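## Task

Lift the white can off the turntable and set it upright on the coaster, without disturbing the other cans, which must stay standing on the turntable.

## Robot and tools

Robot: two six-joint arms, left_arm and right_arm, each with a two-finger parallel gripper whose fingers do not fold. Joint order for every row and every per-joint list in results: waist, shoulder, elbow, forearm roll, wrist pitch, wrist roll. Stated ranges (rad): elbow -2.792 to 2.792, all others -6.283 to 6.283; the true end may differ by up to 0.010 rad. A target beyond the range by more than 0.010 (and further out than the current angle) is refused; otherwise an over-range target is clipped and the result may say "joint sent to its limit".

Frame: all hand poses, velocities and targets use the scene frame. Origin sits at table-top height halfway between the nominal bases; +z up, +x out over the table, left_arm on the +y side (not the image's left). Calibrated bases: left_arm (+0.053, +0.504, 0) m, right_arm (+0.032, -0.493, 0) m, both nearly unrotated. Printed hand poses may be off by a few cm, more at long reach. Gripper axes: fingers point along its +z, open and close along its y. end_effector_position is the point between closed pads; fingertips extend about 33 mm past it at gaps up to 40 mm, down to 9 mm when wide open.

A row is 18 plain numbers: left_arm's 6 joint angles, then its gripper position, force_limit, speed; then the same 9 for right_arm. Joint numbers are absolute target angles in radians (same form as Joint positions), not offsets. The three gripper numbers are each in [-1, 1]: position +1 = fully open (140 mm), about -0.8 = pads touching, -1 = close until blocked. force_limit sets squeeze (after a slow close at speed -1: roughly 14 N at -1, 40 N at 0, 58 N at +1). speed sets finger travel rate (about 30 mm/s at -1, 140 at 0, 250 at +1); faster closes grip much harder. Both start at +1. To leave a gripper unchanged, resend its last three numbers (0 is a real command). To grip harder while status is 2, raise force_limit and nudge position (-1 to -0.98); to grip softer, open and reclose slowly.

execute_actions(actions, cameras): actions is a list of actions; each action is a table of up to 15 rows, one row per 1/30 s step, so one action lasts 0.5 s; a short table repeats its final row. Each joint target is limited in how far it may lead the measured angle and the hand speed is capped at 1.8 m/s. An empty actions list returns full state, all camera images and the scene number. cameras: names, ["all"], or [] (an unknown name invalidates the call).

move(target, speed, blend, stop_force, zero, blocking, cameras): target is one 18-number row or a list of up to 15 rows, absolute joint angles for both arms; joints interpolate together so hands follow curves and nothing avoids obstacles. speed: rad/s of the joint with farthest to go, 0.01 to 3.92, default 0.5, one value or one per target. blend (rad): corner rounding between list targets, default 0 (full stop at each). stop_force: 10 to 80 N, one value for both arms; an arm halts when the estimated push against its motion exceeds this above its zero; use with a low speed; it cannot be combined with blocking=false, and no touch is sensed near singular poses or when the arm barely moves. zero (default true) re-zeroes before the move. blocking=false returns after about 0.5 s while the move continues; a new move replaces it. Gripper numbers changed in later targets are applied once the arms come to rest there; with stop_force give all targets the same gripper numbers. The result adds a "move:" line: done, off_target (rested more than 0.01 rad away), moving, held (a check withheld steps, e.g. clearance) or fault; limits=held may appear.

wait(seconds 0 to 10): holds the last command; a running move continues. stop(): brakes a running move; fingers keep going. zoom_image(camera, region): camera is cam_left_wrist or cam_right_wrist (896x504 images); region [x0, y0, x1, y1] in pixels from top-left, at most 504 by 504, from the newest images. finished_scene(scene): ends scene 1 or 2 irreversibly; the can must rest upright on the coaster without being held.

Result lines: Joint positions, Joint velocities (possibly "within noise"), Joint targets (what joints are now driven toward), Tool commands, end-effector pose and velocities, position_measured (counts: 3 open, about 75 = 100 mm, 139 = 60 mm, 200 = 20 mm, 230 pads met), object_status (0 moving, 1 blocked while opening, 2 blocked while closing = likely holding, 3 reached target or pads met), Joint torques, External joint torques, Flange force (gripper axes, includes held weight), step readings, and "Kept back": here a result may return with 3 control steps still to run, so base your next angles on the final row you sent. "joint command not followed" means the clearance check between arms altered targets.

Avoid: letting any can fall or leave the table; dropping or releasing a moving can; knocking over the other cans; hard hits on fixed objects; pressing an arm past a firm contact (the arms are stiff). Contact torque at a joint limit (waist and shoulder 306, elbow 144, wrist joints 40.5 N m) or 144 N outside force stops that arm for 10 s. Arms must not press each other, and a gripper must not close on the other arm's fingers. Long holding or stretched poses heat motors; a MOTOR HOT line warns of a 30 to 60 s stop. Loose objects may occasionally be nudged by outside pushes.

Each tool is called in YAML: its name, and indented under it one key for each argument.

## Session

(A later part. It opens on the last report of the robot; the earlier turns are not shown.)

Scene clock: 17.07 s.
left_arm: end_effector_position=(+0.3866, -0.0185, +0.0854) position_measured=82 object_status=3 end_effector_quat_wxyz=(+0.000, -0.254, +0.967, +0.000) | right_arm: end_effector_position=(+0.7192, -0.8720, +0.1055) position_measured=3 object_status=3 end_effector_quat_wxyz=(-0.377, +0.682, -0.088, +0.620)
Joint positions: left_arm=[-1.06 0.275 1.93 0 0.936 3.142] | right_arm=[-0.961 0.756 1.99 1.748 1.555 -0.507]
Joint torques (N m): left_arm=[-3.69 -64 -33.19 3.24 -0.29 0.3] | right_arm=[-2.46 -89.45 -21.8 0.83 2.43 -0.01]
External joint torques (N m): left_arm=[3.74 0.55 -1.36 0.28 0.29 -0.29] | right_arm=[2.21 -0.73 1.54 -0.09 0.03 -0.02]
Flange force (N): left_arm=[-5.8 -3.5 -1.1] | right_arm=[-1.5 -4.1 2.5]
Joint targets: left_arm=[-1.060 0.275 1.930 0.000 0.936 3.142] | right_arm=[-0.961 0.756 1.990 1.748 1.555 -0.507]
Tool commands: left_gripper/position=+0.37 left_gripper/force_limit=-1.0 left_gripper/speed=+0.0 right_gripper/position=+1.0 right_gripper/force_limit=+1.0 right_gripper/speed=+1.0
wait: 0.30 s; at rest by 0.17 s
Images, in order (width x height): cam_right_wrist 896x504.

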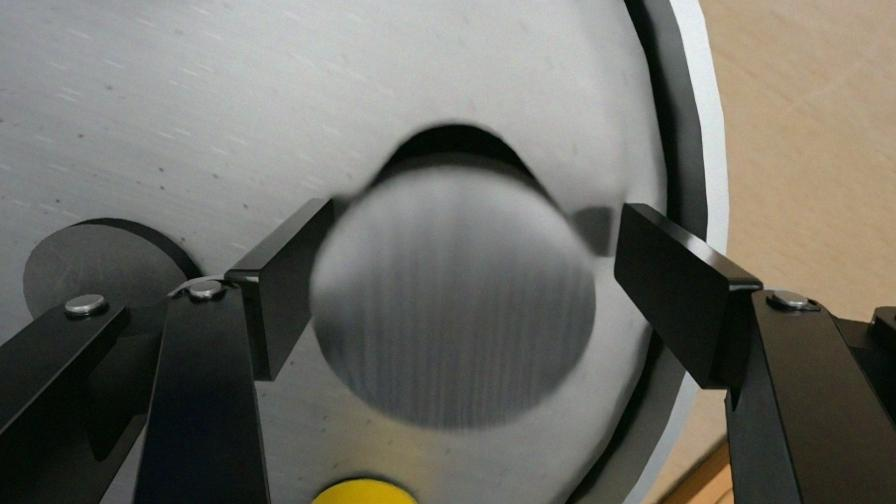

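wait:
  seconds: 2.4
  cameras: ["cam_right_wrist"]

wait:
  seconds: 0.35
  cameras: ["cam_right_wrist"]

wait:
  seconds: 0.3
  cameras: ["cam_right_wrist"]

wait:
  seconds: 0.3
  cameras: ["cam_right_wrist"]

wait:
  seconds: 0.3
  cameras: ["cam_right_wrist"]

Scene clock: 19.67 s.
left_arm: end_effector_position=(+0.3866, -0.0185, +0.0854) position_measured=82 object_status=3 end_effector_quat_wxyz=(+0.000, -0.254, +0.967, +0.000) | right_arm: end_effector_position=(+0.7192, -0.8720, +0.1055) position_measured=3 object_status=3 end_effector_quat_wxyz=(-0.377, +0.682, -0.088, +0.620)
Joint positions: left_arm=[-1.06 0.275 1.93 0 0.936 3.142] | right_arm=[-0.961 0.756 1.99 1.748 1.555 -0.507]
Joint torques (N m): left_arm=[-3.74 -63.68 -33.15 3.19 -0.26 0.31] | right_arm=[-2.12 -89.56 -21.75 0.87 2.44 0]
External joint torques (N m): left_arm=[3.73 0.9 -1.08 0.28 0.26 -0.31] | right_arm=[2 -0.76 1.47 -0.14 0.03 -0.03]
Flange force (N): left_arm=[-5.7 -3.4 -0.4] | right_arm=[-1.4 -3.9 2.2]
Joint targets: left_arm=[-1.060 0.275 1.930 0.000 0.936 3.142] | right_arm=[-0.961 0.756 1.990 1.748 1.555 -0.507]
Tool commands: left_gripper/position=+0.37 left_gripper/force_limit=-1.0 left_gripper/speed=+0.0 right_gripper/position=+1.0 right_gripper/force_limit=+1.0 right_gripper/speed=+1.0
wait: 2.40 s; at rest from the start
Images, in order (width x height): cam_right_wrist 896x504.

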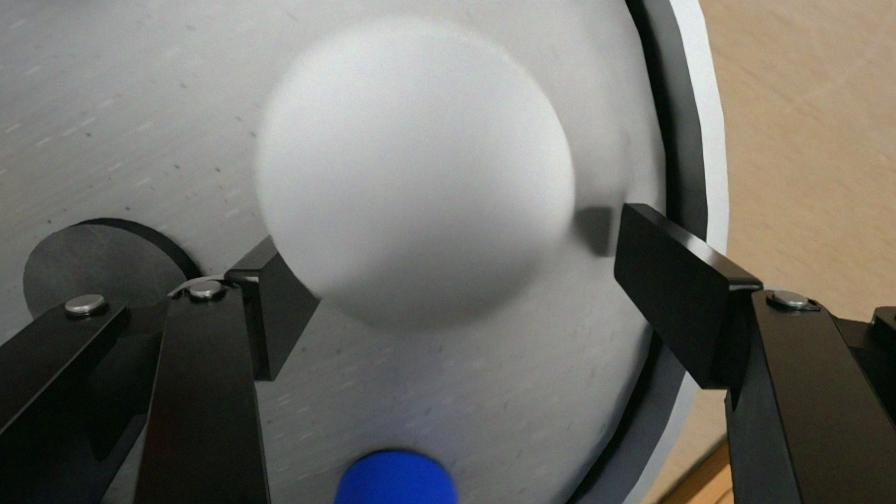

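Scene clock: 20.03 s.
left_arm: end_effector_position=(+0.3866, -0.0185, +0.0854) position_measured=82 object_status=3 end_effector_quat_wxyz=(+0.000, -0.254, +0.967, +0.000) | right_arm: end_effector_position=(+0.7192, -0.8720, +0.1055) position_measured=3 object_status=3 end_effector_quat_wxyz=(-0.377, +0.682, -0.088, +0.620)
Joint positions: left_arm=[-1.06 0.275 1.93 0 0.936 3.142] | right_arm=[-0.961 0.756 1.99 1.748 1.555 -0.507]
Joint torques (N m): left_arm=[-3.68 -63.92 -33.45 3.22 -0.23 0.24] | right_arm=[-2.31 -89.38 -21.73 0.84 2.4 -0.05]
External joint torques (N m): left_arm=[3.7 0.93 -0.81 0.26 0.23 -0.24] | right_arm=[1.99 -1.23 1.36 -0.09 0.07 0.02]
Flange force (N): left_arm=[-5.8 -3.0 -0.1] | right_arm=[-0.8 -4.5 2.2]
Joint targets: left_arm=[-1.060 0.275 1.930 0.000 0.936 3.142] | right_arm=[-0.961 0.756 1.990 1.748 1.555 -0.507]
Tool commands: left_gripper/position=+0.37 left_gripper/force_limit=-1.0 left_gripper/speed=+0.0 right_gripper/position=+1.0 right_gripper/force_limit=+1.0 right_gripper/speed=+1.0
wait: 0.37 s; at rest by 0.17 s
Images, in order (width x height): cam_right_wrist 896x504.

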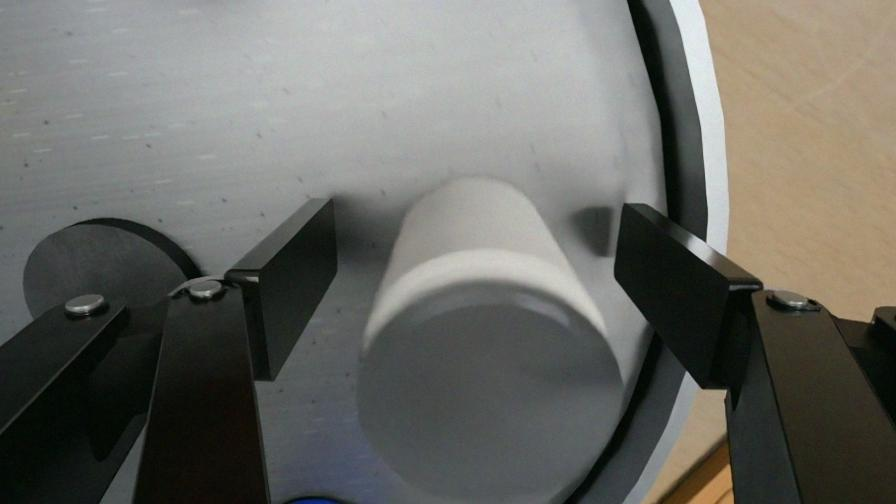

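Scene clock: 20.33 s.
left_arm: end_effector_position=(+0.3866, -0.0185, +0.0854) position_measured=82 object_status=3 end_effector_quat_wxyz=(+0.000, -0.254, +0.967, +0.000) | right_arm: end_effector_position=(+0.7192, -0.8720, +0.1055) position_measured=3 object_status=3 end_effector_quat_wxyz=(-0.377, +0.682, -0.088, +0.620)
Joint positions: left_arm=[-1.06 0.275 1.93 0 0.936 3.142] | right_arm=[-0.961 0.756 1.99 1.748 1.555 -0.507]
Joint torques (N m): left_arm=[-3.3 -64.21 -33.34 3.18 -0.25 0.24] | right_arm=[-2.13 -89.46 -21.77 0.86 2.4 -0.01]
External joint torques (N m): left_arm=[3.27 1.32 -1.07 0.32 0.24 -0.24] | right_arm=[2.07 -0.71 1.5 -0.13 0.07 -0.02]
Flange force (N): left_arm=[-5.1 -4.0 0.0] | right_arm=[-1.5 -3.9 2.2]
Joint targets: left_arm=[-1.060 0.275 1.930 0.000 0.936 3.142] | right_arm=[-0.961 0.756 1.990 1.748 1.555 -0.507]
Tool commands: left_gripper/position=+0.37 left_gripper/force_limit=-1.0 left_gripper/speed=+0.0 right_gripper/position=+1.0 right_gripper/force_limit=+1.0 right_gripper/speed=+1.0
wait: 0.30 s; at rest by 0.17 s
Images, in order (width x height): cam_right_wrist 896x504.

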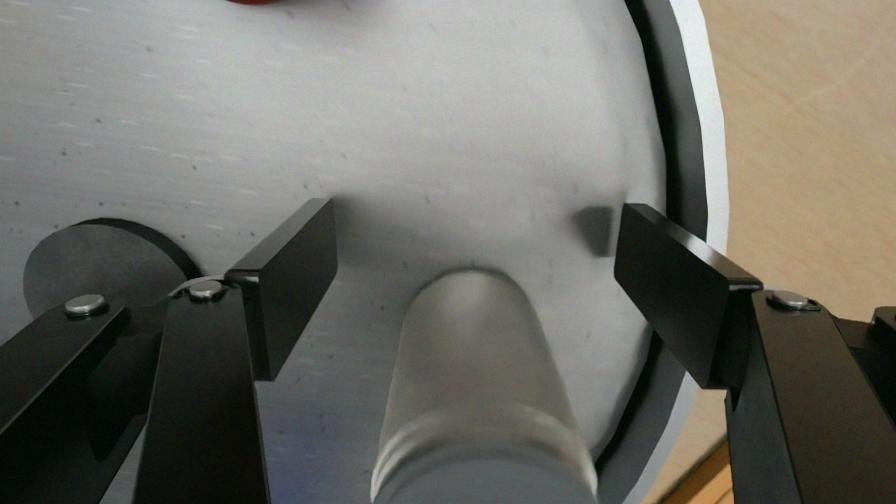

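Scene clock: 20.63 s.
left_arm: end_effector_position=(+0.3866, -0.0185, +0.0854) position_measured=82 object_status=3 end_effector_quat_wxyz=(+0.000, -0.254, +0.967, +0.000) | right_arm: end_effector_position=(+0.7192, -0.8720, +0.1055) position_measured=3 object_status=3 end_effector_quat_wxyz=(-0.377, +0.682, -0.088, +0.620)
Joint positions: left_arm=[-1.06 0.275 1.93 0 0.936 3.142] | right_arm=[-0.961 0.756 1.99 1.748 1.555 -0.507]
Joint torques (N m): left_arm=[-3.42 -64.1 -33.26 3.24 -0.27 0.31] | right_arm=[-2.42 -89.63 -21.81 0.85 2.38 -0.04]
External joint torques (N m): left_arm=[3.44 0.91 -1.18 0.26 0.26 -0.31] | right_arm=[2.44 -0.75 1.51 -0.12 0.09 0.01]
Flange force (N): left_arm=[-5.3 -3.7 -0.5] | right_arm=[-1.5 -4.0 2.8]
Joint targets: left_arm=[-1.060 0.275 1.930 0.000 0.936 3.142] | right_arm=[-0.961 0.756 1.990 1.748 1.555 -0.507]
Tool commands: left_gripper/position=+0.37 left_gripper/force_limit=-1.0 left_gripper/speed=+0.0 right_gripper/position=+1.0 right_gripper/force_limit=+1.0 right_gripper/speed=+1.0
wait: 0.30 s; at rest by 0.17 s
Images, in order (width x height): cam_right_wrist 896x504.

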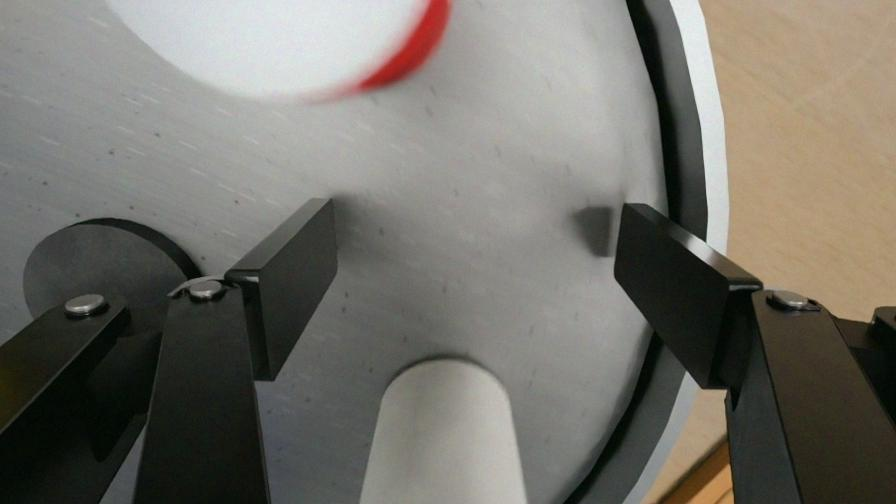

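Scene clock: 20.93 s.
left_arm: end_effector_position=(+0.3866, -0.0185, +0.0854) position_measured=82 object_status=3 end_effector_quat_wxyz=(+0.000, -0.254, +0.967, +0.000) | right_arm: end_effector_position=(+0.7192, -0.8720, +0.1055) position_measured=3 object_status=3 end_effector_quat_wxyz=(-0.377, +0.682, -0.088, +0.620)
Joint positions: left_arm=[-1.06 0.275 1.93 0 0.936 3.142] | right_arm=[-0.961 0.756 1.99 1.748 1.555 -0.507]
Joint torques (N m): left_arm=[-3.28 -63.49 -33.26 3.26 -0.21 0.35] | right_arm=[-2.63 -89.57 -21.64 0.87 2.44 -0.05]
External joint torques (N m): left_arm=[3.26 0.49 -1.1 0.22 0.21 -0.34] | right_arm=[2.54 -0.63 1.39 -0.14 0.03 0.02]
Flange force (N): left_arm=[-4.9 -2.9 -0.8] | right_arm=[-1.4 -3.7 3.0]
Joint targets: left_arm=[-1.060 0.275 1.930 0.000 0.936 3.142] | right_arm=[-0.961 0.756 1.990 1.748 1.555 -0.507]
Tool commands: left_gripper/position=+0.37 left_gripper/force_limit=-1.0 left_gripper/speed=+0.0 right_gripper/position=+1.0 right_gripper/force_limit=+1.0 right_gripper/speed=+1.0
wait: 0.30 s; at rest by 0.17 s
Images, in order (width x height): cam_right_wrist 896x504.

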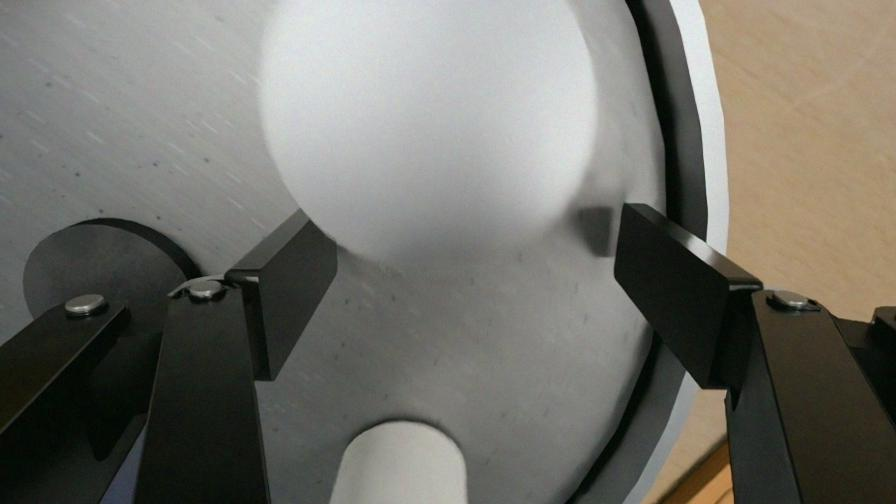

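wait:
  seconds: 2
  cameras: []

Scene clock: 23.23 s.
left_arm: end_effector_position=(+0.3866, -0.0185, +0.0854) position_measured=82 object_status=3 end_effector_quat_wxyz=(+0.000, -0.254, +0.967, +0.000) | right_arm: end_effector_position=(+0.7192, -0.8720, +0.1055) position_measured=3 object_status=3 end_effector_quat_wxyz=(-0.377, +0.682, -0.088, +0.620)
Joint positions: left_arm=[-1.06 0.275 1.93 0 0.936 3.142] | right_arm=[-0.961 0.756 1.99 1.748 1.555 -0.507]
Joint torques (N m): left_arm=[-4.01 -63.99 -33.37 3.27 -0.23 0.34] | right_arm=[-2.27 -89.62 -21.59 0.85 2.38 -0.03]
External joint torques (N m): left_arm=[3.97 1.39 -0.88 0.21 0.23 -0.34] | right_arm=[2.45 -0.81 1.29 -0.13 0.08 0]
Flange force (N): left_arm=[-6.1 -3.7 0.3] | right_arm=[-1.2 -3.8 2.9]
Joint targets: left_arm=[-1.060 0.275 1.930 0.000 0.936 3.142] | right_arm=[-0.961 0.756 1.990 1.748 1.555 -0.507]
Tool commands: left_gripper/position=+0.37 left_gripper/force_limit=-1.0 left_gripper/speed=+0.0 right_gripper/position=+1.0 right_gripper/force_limit=+1.0 right_gripper/speed=+1.0
wait: 2.00 s; at rest from the start
No camera images: "cameras" was empty.

wait:
  seconds: 3.45
  cameras: []

move:
  target:
    - [-0.885,0.275,1.930,0,0.936,3.1416,-1,-1,-0.6,-0.961,0.756,1.99,1.748,1.555,-0.507,1,1,1]
    - [-0.86,0.177,1.818,0,1.147,3.1416,-1,-1,-0.6,-0.961,0.756,1.99,1.748,1.555,-0.507,1,1,1]
  speed: [0.21,0.3]
  blend: [0.03,0]
  cameras: ["cam_right_wrist"]

Scene clock: 26.87 s.
left_arm: end_effector_position=(+0.3866, -0.0185, +0.0854) position_measured=82 object_status=3 end_effector_quat_wxyz=(+0.000, -0.254, +0.967, +0.000) | right_arm: end_effector_position=(+0.7192, -0.8720, +0.1055) position_measured=3 object_status=3 end_effector_quat_wxyz=(-0.377, +0.682, -0.088, +0.620)
Joint positions: left_arm=[-1.06 0.275 1.93 0 0.936 3.142] | right_arm=[-0.961 0.756 1.99 1.748 1.555 -0.507]
Joint torques (N m): left_arm=[-3.6 -64.58 -33.37 3.2 -0.25 0.28] | right_arm=[-2.31 -89.39 -21.59 0.84 2.45 -0.04]
External joint torques (N m): left_arm=[3.57 1.9 -0.81 0.27 0.26 -0.28] | right_arm=[2.46 -1.23 1.23 -0.12 0.03 0.01]
Flange force (N): left_arm=[-5.6 -4.3 0.8] | right_arm=[-0.8 -4.3 3.0]
Joint targets: left_arm=[-1.060 0.275 1.930 0.000 0.936 3.142] | right_arm=[-0.961 0.756 1.990 1.748 1.555 -0.507]
Tool commands: left_gripper/position=+0.37 left_gripper/force_limit=-1.0 left_gripper/speed=+0.0 right_gripper/position=+1.0 right_gripper/force_limit=+1.0 right_gripper/speed=+1.0
wait: 3.47 s; at rest from the start
No camera images: "cameras" was empty.

Scene clock: 28.80 s.
left_arm: end_effector_position=(+0.4835, +0.0585, +0.2002) position_measured=152 object_status=2 end_effector_quat_wxyz=(+0.000, -0.349, +0.937, +0.000) | right_arm: end_effector_position=(+0.7192, -0.8720, +0.1055) position_measured=3 object_status=3 end_effector_quat_wxyz=(-0.377, +0.682, -0.088, +0.620)
Joint positions: left_arm=[-0.86 0.177 1.818 0 1.147 3.142] | right_arm=[-0.961 0.756 1.99 1.748 1.555 -0.507]
Joint torques (N m): left_arm=[-3.56 -59.96 -38.66 3.6 -0.27 0.36] | right_arm=[-2.38 -89.38 -21.78 0.87 2.41 -0.02]
External joint torques (N m): left_arm=[3.53 2.6 -0.28 0.35 0.26 -0.36] | right_arm=[2.47 -0.85 1.52 -0.15 0.05 -0.01]
Flange force (N): left_arm=[-5.4 -4.5 1.0] | right_arm=[-1.4 -4.2 2.8]
Joint targets: left_arm=[-0.860 0.177 1.818 0.000 1.147 3.142] | right_arm=[-0.961 0.756 1.990 1.748 1.555 -0.507]
move: done
Images, in order (width x height): cam_right_wrist 896x504.

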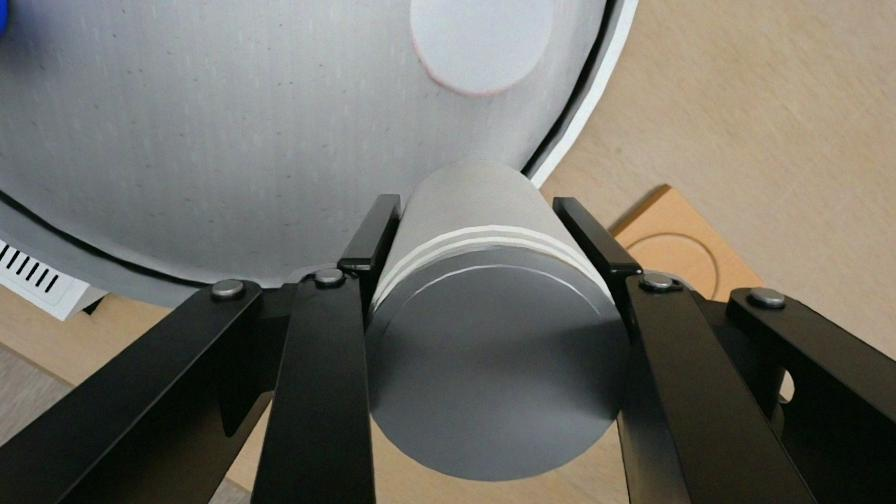

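move:
  target: [-0.56,-0.003,2.017,0,1.128,3.1416,-1,-1,-0.6,-0.961,0.756,1.99,1.748,1.555,-0.507,1,1,1]
  speed: 0.4
  cameras: ["cam_right_wrist"]

Scene clock: 30.17 s.
left_arm: end_effector_position=(+0.4979, +0.2667, +0.2002) position_measured=152 object_status=2 end_effector_quat_wxyz=(+0.000, -0.485, +0.875, +0.000) | right_arm: end_effector_position=(+0.7192, -0.8720, +0.1055) position_measured=3 object_status=3 end_effector_quat_wxyz=(-0.377, +0.682, -0.088, +0.620)
Joint positions: left_arm=[-0.56 -0.003 2.017 0 1.128 3.142] | right_arm=[-0.961 0.756 1.99 1.748 1.555 -0.507]
Joint torques (N m): left_arm=[-4.02 -39.67 -38.46 3.54 -0.23 0.29] | right_arm=[-2.39 -89.45 -21.75 0.78 2.38 -0.03]
External joint torques (N m): left_arm=[3.93 1.92 0.04 0.36 0.22 -0.29] | right_arm=[2.42 -0.75 1.48 -0.06 0.08 0]
Flange force (N): left_arm=[-7.4 -3.0 1.1] | right_arm=[-1.5 -4.0 2.9]
Joint targets: left_arm=[-0.560 -0.003 2.017 0.000 1.128 3.142] | right_arm=[-0.961 0.756 1.990 1.748 1.555 -0.507]
move: done
Images, in order (width x height): cam_right_wrist 896x504.

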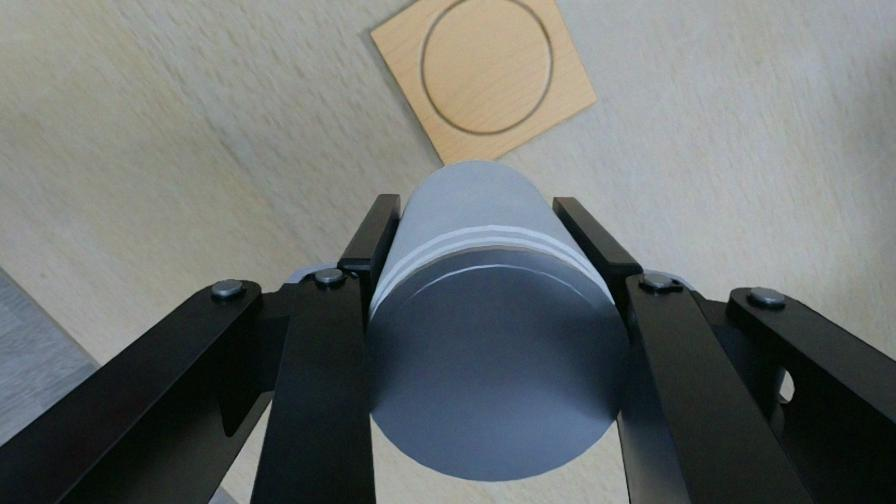

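move:
  target: [-0.603,0.044,2.135,0,0.963,3.1416,-1,-1,-0.6,-0.961,0.756,1.99,1.748,1.555,-0.507,1,1,1]
  speed: 0.25
  cameras: ["cam_right_wrist"]

Scene clock: 31.43 s.
left_arm: end_effector_position=(+0.4732, +0.2575, +0.1200) position_measured=152 object_status=2 end_effector_quat_wxyz=(+0.000, -0.466, +0.885, +0.000) | right_arm: end_effector_position=(+0.7192, -0.8720, +0.1055) position_measured=3 object_status=3 end_effector_quat_wxyz=(-0.377, +0.682, -0.088, +0.620)
Joint positions: left_arm=[-0.603 0.044 2.135 0 0.963 3.142] | right_arm=[-0.961 0.756 1.99 1.748 1.555 -0.507]
Joint torques (N m): left_arm=[-3.71 -40.98 -34.96 3.34 -0.24 0.27] | right_arm=[-2.34 -89.37 -21.76 0.86 2.41 -0.02]
External joint torques (N m): left_arm=[3.78 0.8 -0.36 0.24 0.22 -0.27] | right_arm=[2.37 -1.26 1.43 -0.13 0.06 -0.02]
Flange force (N): left_arm=[-7.3 -1.9 0.0] | right_arm=[-1.0 -4.7 2.7]
Joint targets: left_arm=[-0.603 0.044 2.135 0.000 0.963 3.142] | right_arm=[-0.961 0.756 1.990 1.748 1.555 -0.507]
move: done
Images, in order (width x height): cam_right_wrist 896x504.

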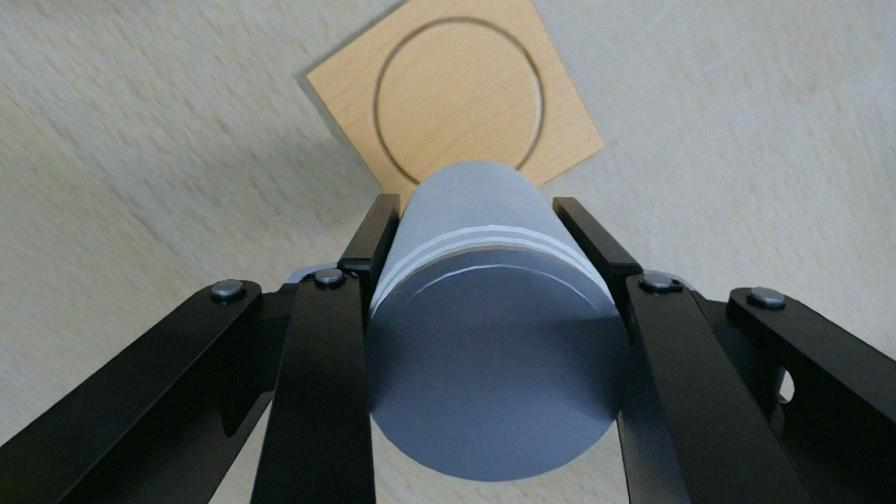

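move:
  target: [-0.675,0.050,2.128,0,0.964,3.1416,-1,-1,-0.6,-0.961,0.756,1.99,1.748,1.555,-0.507,1,1,1]
  speed: 0.25
  cameras: ["cam_right_wrist"]

move:
  target: [-0.675,0.1425,2.197,0,0.802,3.1416,-1,-1,-0.6,-0.961,0.756,1.99,1.748,1.555,-0.507,1,1,1]
  speed: 0.06
  stop_force: 10
  cameras: ["cam_right_wrist"]

Scene clock: 32.57 s.
left_arm: end_effector_position=(+0.4575, +0.2254, +0.1203) position_measured=152 object_status=2 end_effector_quat_wxyz=(+0.000, -0.434, +0.901, +0.000) | right_arm: end_effector_position=(+0.7192, -0.8720, +0.1055) position_measured=3 object_status=3 end_effector_quat_wxyz=(-0.377, +0.682, -0.088, +0.620)
Joint positions: left_arm=[-0.675 0.05 2.128 0 0.964 3.142] | right_arm=[-0.961 0.756 1.99 1.748 1.555 -0.507]
Joint torques (N m): left_arm=[-3.89 -41.96 -34.8 3.25 -0.18 0.35] | right_arm=[-2.52 -89.55 -21.67 0.85 2.41 -0.02]
External joint torques (N m): left_arm=[3.89 1.84 -0.15 0.3 0.18 -0.35] | right_arm=[2.67 -0.84 1.37 -0.14 0.06 -0.01]
Flange force (N): left_arm=[-7.4 -3.1 1.5] | right_arm=[-1.3 -4.0 3.2]
Joint targets: left_arm=[-0.675 0.050 2.128 0.000 0.964 3.142] | right_arm=[-0.961 0.756 1.990 1.748 1.555 -0.507]
move: done
Images, in order (width x height): cam_right_wrist 896x504.

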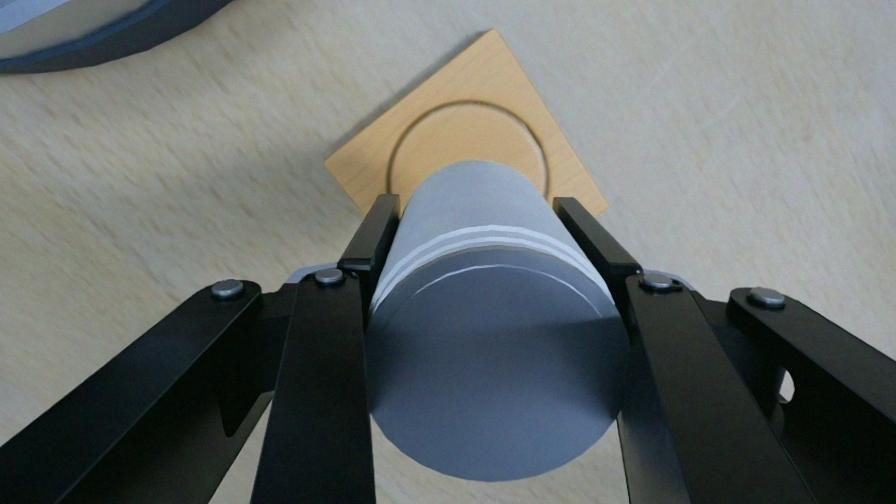

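Scene clock: 36.00 s.
left_arm: end_effector_position=(+0.4575, +0.2254, +0.0451) position_measured=152 object_status=2 end_effector_quat_wxyz=(+0.000, -0.434, +0.901, +0.000) | right_arm: end_effector_position=(+0.7192, -0.8720, +0.1055) position_measured=3 object_status=3 end_effector_quat_wxyz=(-0.377, +0.682, -0.088, +0.620)
Joint positions: left_arm=[-0.675 0.142 2.197 0 0.802 3.142] | right_arm=[-0.961 0.756 1.99 1.748 1.555 -0.507]
Joint torques (N m): left_arm=[-3.89 -47.31 -30.27 2.81 -0.3 0.33] | right_arm=[-2.24 -89.6 -21.73 0.88 2.41 -0.04]
External joint torques (N m): left_arm=[3.9 1.62 -0.34 0.3 0.3 -0.33] | right_arm=[2.17 -0.72 1.43 -0.15 0.05 0.01]
Flange force (N): left_arm=[-7.5 -3.0 1.3] | right_arm=[-1.3 -3.8 2.4]
Joint targets: left_arm=[-0.675 0.142 2.197 0.000 0.802 3.142] | right_arm=[-0.961 0.756 1.990 1.748 1.555 -0.507]
move: done
Images, in order (width x height): cam_right_wrist 896x504.

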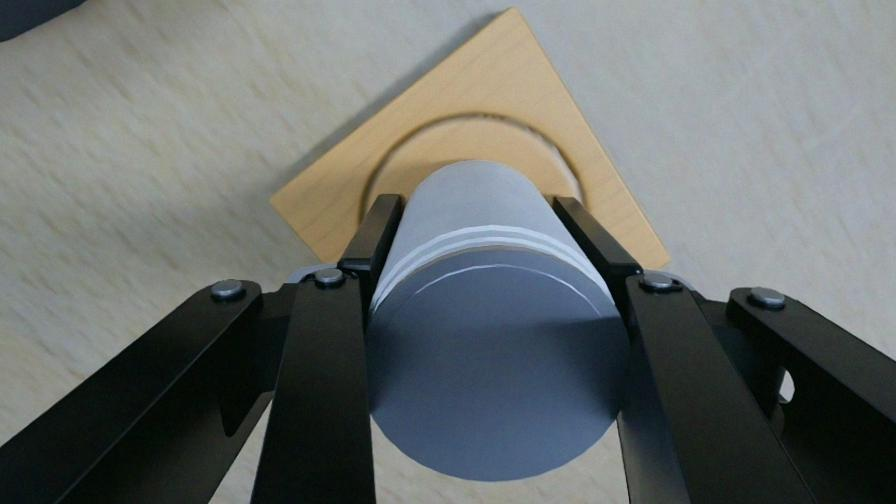

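move:
  target: [-0.685,0.158,2.206,0,0.778,3.1416,-1,-1,-0.6,-0.961,0.756,1.99,1.748,1.555,-0.507,1,1,1]
  speed: 0.02
  stop_force: 10
  zero: false
  cameras: ["cam_right_wrist"]

Scene clock: 39.73 s.
left_arm: end_effector_position=(+0.4573, +0.2251, +0.0441) position_measured=152 object_status=2 end_effector_quat_wxyz=(+0.000, -0.434, +0.901, +0.000) | right_arm: end_effector_position=(+0.7192, -0.8720, +0.1055) position_measured=3 object_status=3 end_effector_quat_wxyz=(-0.377, +0.682, -0.088, +0.620)
Joint positions: left_arm=[-0.676 0.144 2.198 0 0.8 3.142] | right_arm=[-0.961 0.756 1.99 1.748 1.555 -0.507]
Joint torques (N m): left_arm=[-5.41 -36.24 -23.96 1.79 -1.62 0.23] | right_arm=[-2.4 -89.55 -21.67 0.87 2.41 0.01]
External joint torques (N m): left_arm=[5.39 -9.36 -6.6 1.31 1.62 -0.23] | right_arm=[2.7 -0.71 1.43 -0.17 0.06 -0.04]
Flange force (N): left_arm=[-10.4 1.3 -21.8] | right_arm=[-1.6 -3.9 3.2]
Joint targets: left_arm=[-0.676 0.144 2.198 0.000 0.800 3.142] | right_arm=[-0.961 0.756 1.990 1.748 1.555 -0.507]
move: contact (left_arm); left_arm: the wrist pitch is farthest, 0.022 rad from its target
Images, in order (width x height): cam_right_wrist 896x504.

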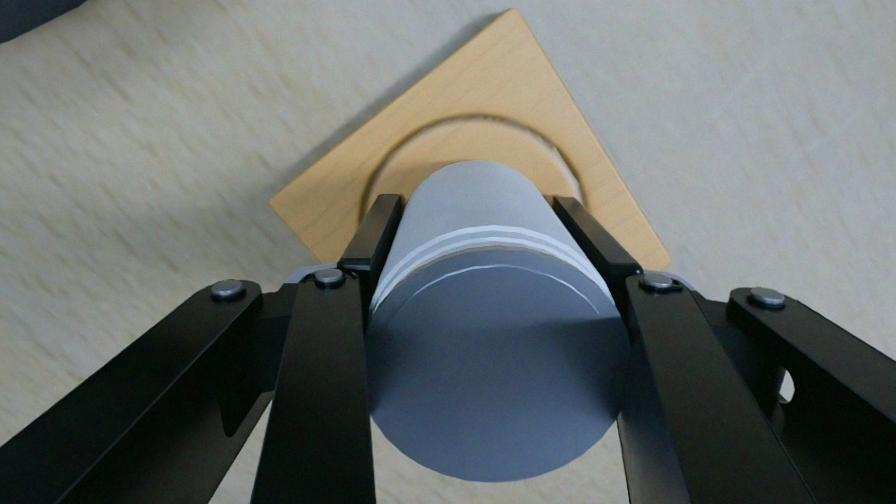

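move:
  target: [-0.676,0.144,2.198,0,0.800,3.1416,0.3,-1,-1,-0.961,0.756,1.99,1.748,1.555,-0.507,1,1,1]
  cameras: ["cam_right_wrist"]

move:
  target: [-0.676,-0.02,1.99,0,1.17,3.1416,0.3,-1,-1,-0.961,0.756,1.99,1.748,1.555,-0.507,1,1,1]
  speed: 0.25
  cameras: ["cam_right_wrist"]

Scene clock: 41.33 s.
left_arm: end_effector_position=(+0.4570, +0.2252, +0.0439) position_measured=91 object_status=0 end_effector_quat_wxyz=(+0.000, -0.434, +0.901, +0.000) | right_arm: end_effector_position=(+0.7192, -0.8720, +0.1055) position_measured=3 object_status=3 end_effector_quat_wxyz=(-0.377, +0.682, -0.088, +0.620)
Joint positions: left_arm=[-0.676 0.144 2.198 0 0.8 3.142] | right_arm=[-0.961 0.756 1.99 1.748 1.555 -0.507]
Joint torques (N m): left_arm=[-3.6 -46.25 -29.39 2.86 -0.14 0.26] | right_arm=[-2.31 -89.71 -21.64 0.85 2.44 -0.01]
External joint torques (N m): left_arm=[3.63 0.25 -1.32 0.27 0.13 -0.26] | right_arm=[1.85 -0.36 1.37 -0.1 0.02 -0.02]
Flange force (N): left_arm=[-7.1 -2.7 -1.0] | right_arm=[-1.6 -3.1 2.1]
Joint targets: left_arm=[-0.676 0.144 2.198 0.000 0.800 3.142] | right_arm=[-0.961 0.756 1.990 1.748 1.555 -0.507]
move: done
Images, in order (width x height): cam_right_wrist 896x504.

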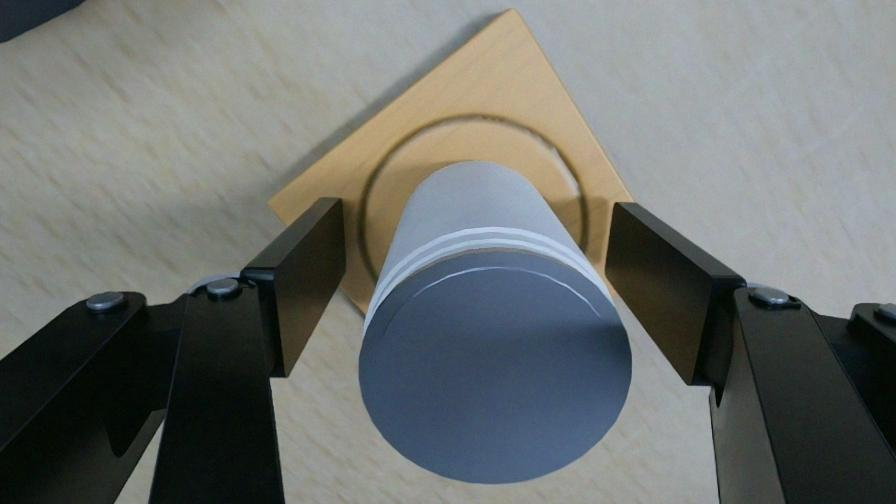

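Scene clock: 43.17 s.
left_arm: end_effector_position=(+0.4676, +0.2167, +0.2225) position_measured=91 object_status=3 end_effector_quat_wxyz=(+0.000, -0.434, +0.901, -0.001) | right_arm: end_effector_position=(+0.7192, -0.8720, +0.1055) position_measured=3 object_status=3 end_effector_quat_wxyz=(-0.377, +0.682, -0.088, +0.620)
Joint positions: left_arm=[-0.676 -0.02 1.99 0 1.17 3.142] | right_arm=[-0.961 0.756 1.99 1.748 1.555 -0.507]
Joint torques (N m): left_arm=[-3.93 -38.34 -37.97 3.72 -0.11 0.33] | right_arm=[-2.36 -89.51 -21.84 0.87 2.38 -0.03]
External joint torques (N m): left_arm=[3.92 1.42 -1.11 0.26 0.11 -0.33] | right_arm=[2.34 -0.79 1.55 -0.15 0.08 0]
Flange force (N): left_arm=[-7.4 -4.1 -0.7] | right_arm=[-1.5 -4.2 2.6]
Joint targets: left_arm=[-0.676 -0.020 1.990 0.000 1.170 3.142] | right_arm=[-0.961 0.756 1.990 1.748 1.555 -0.507]
move: done
Images, in order (width x height): cam_right_wrist 896x504.

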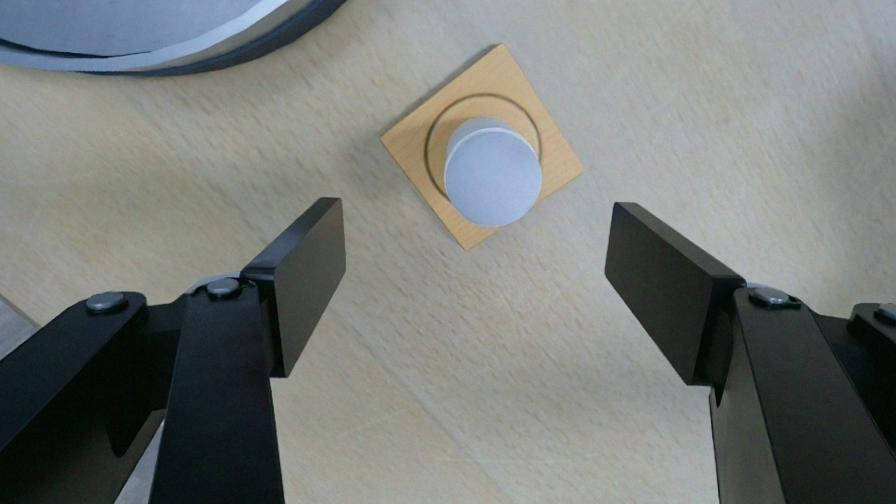

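Placed well.

finished_scene:
  scene: 1

The scene is finished: the task was done.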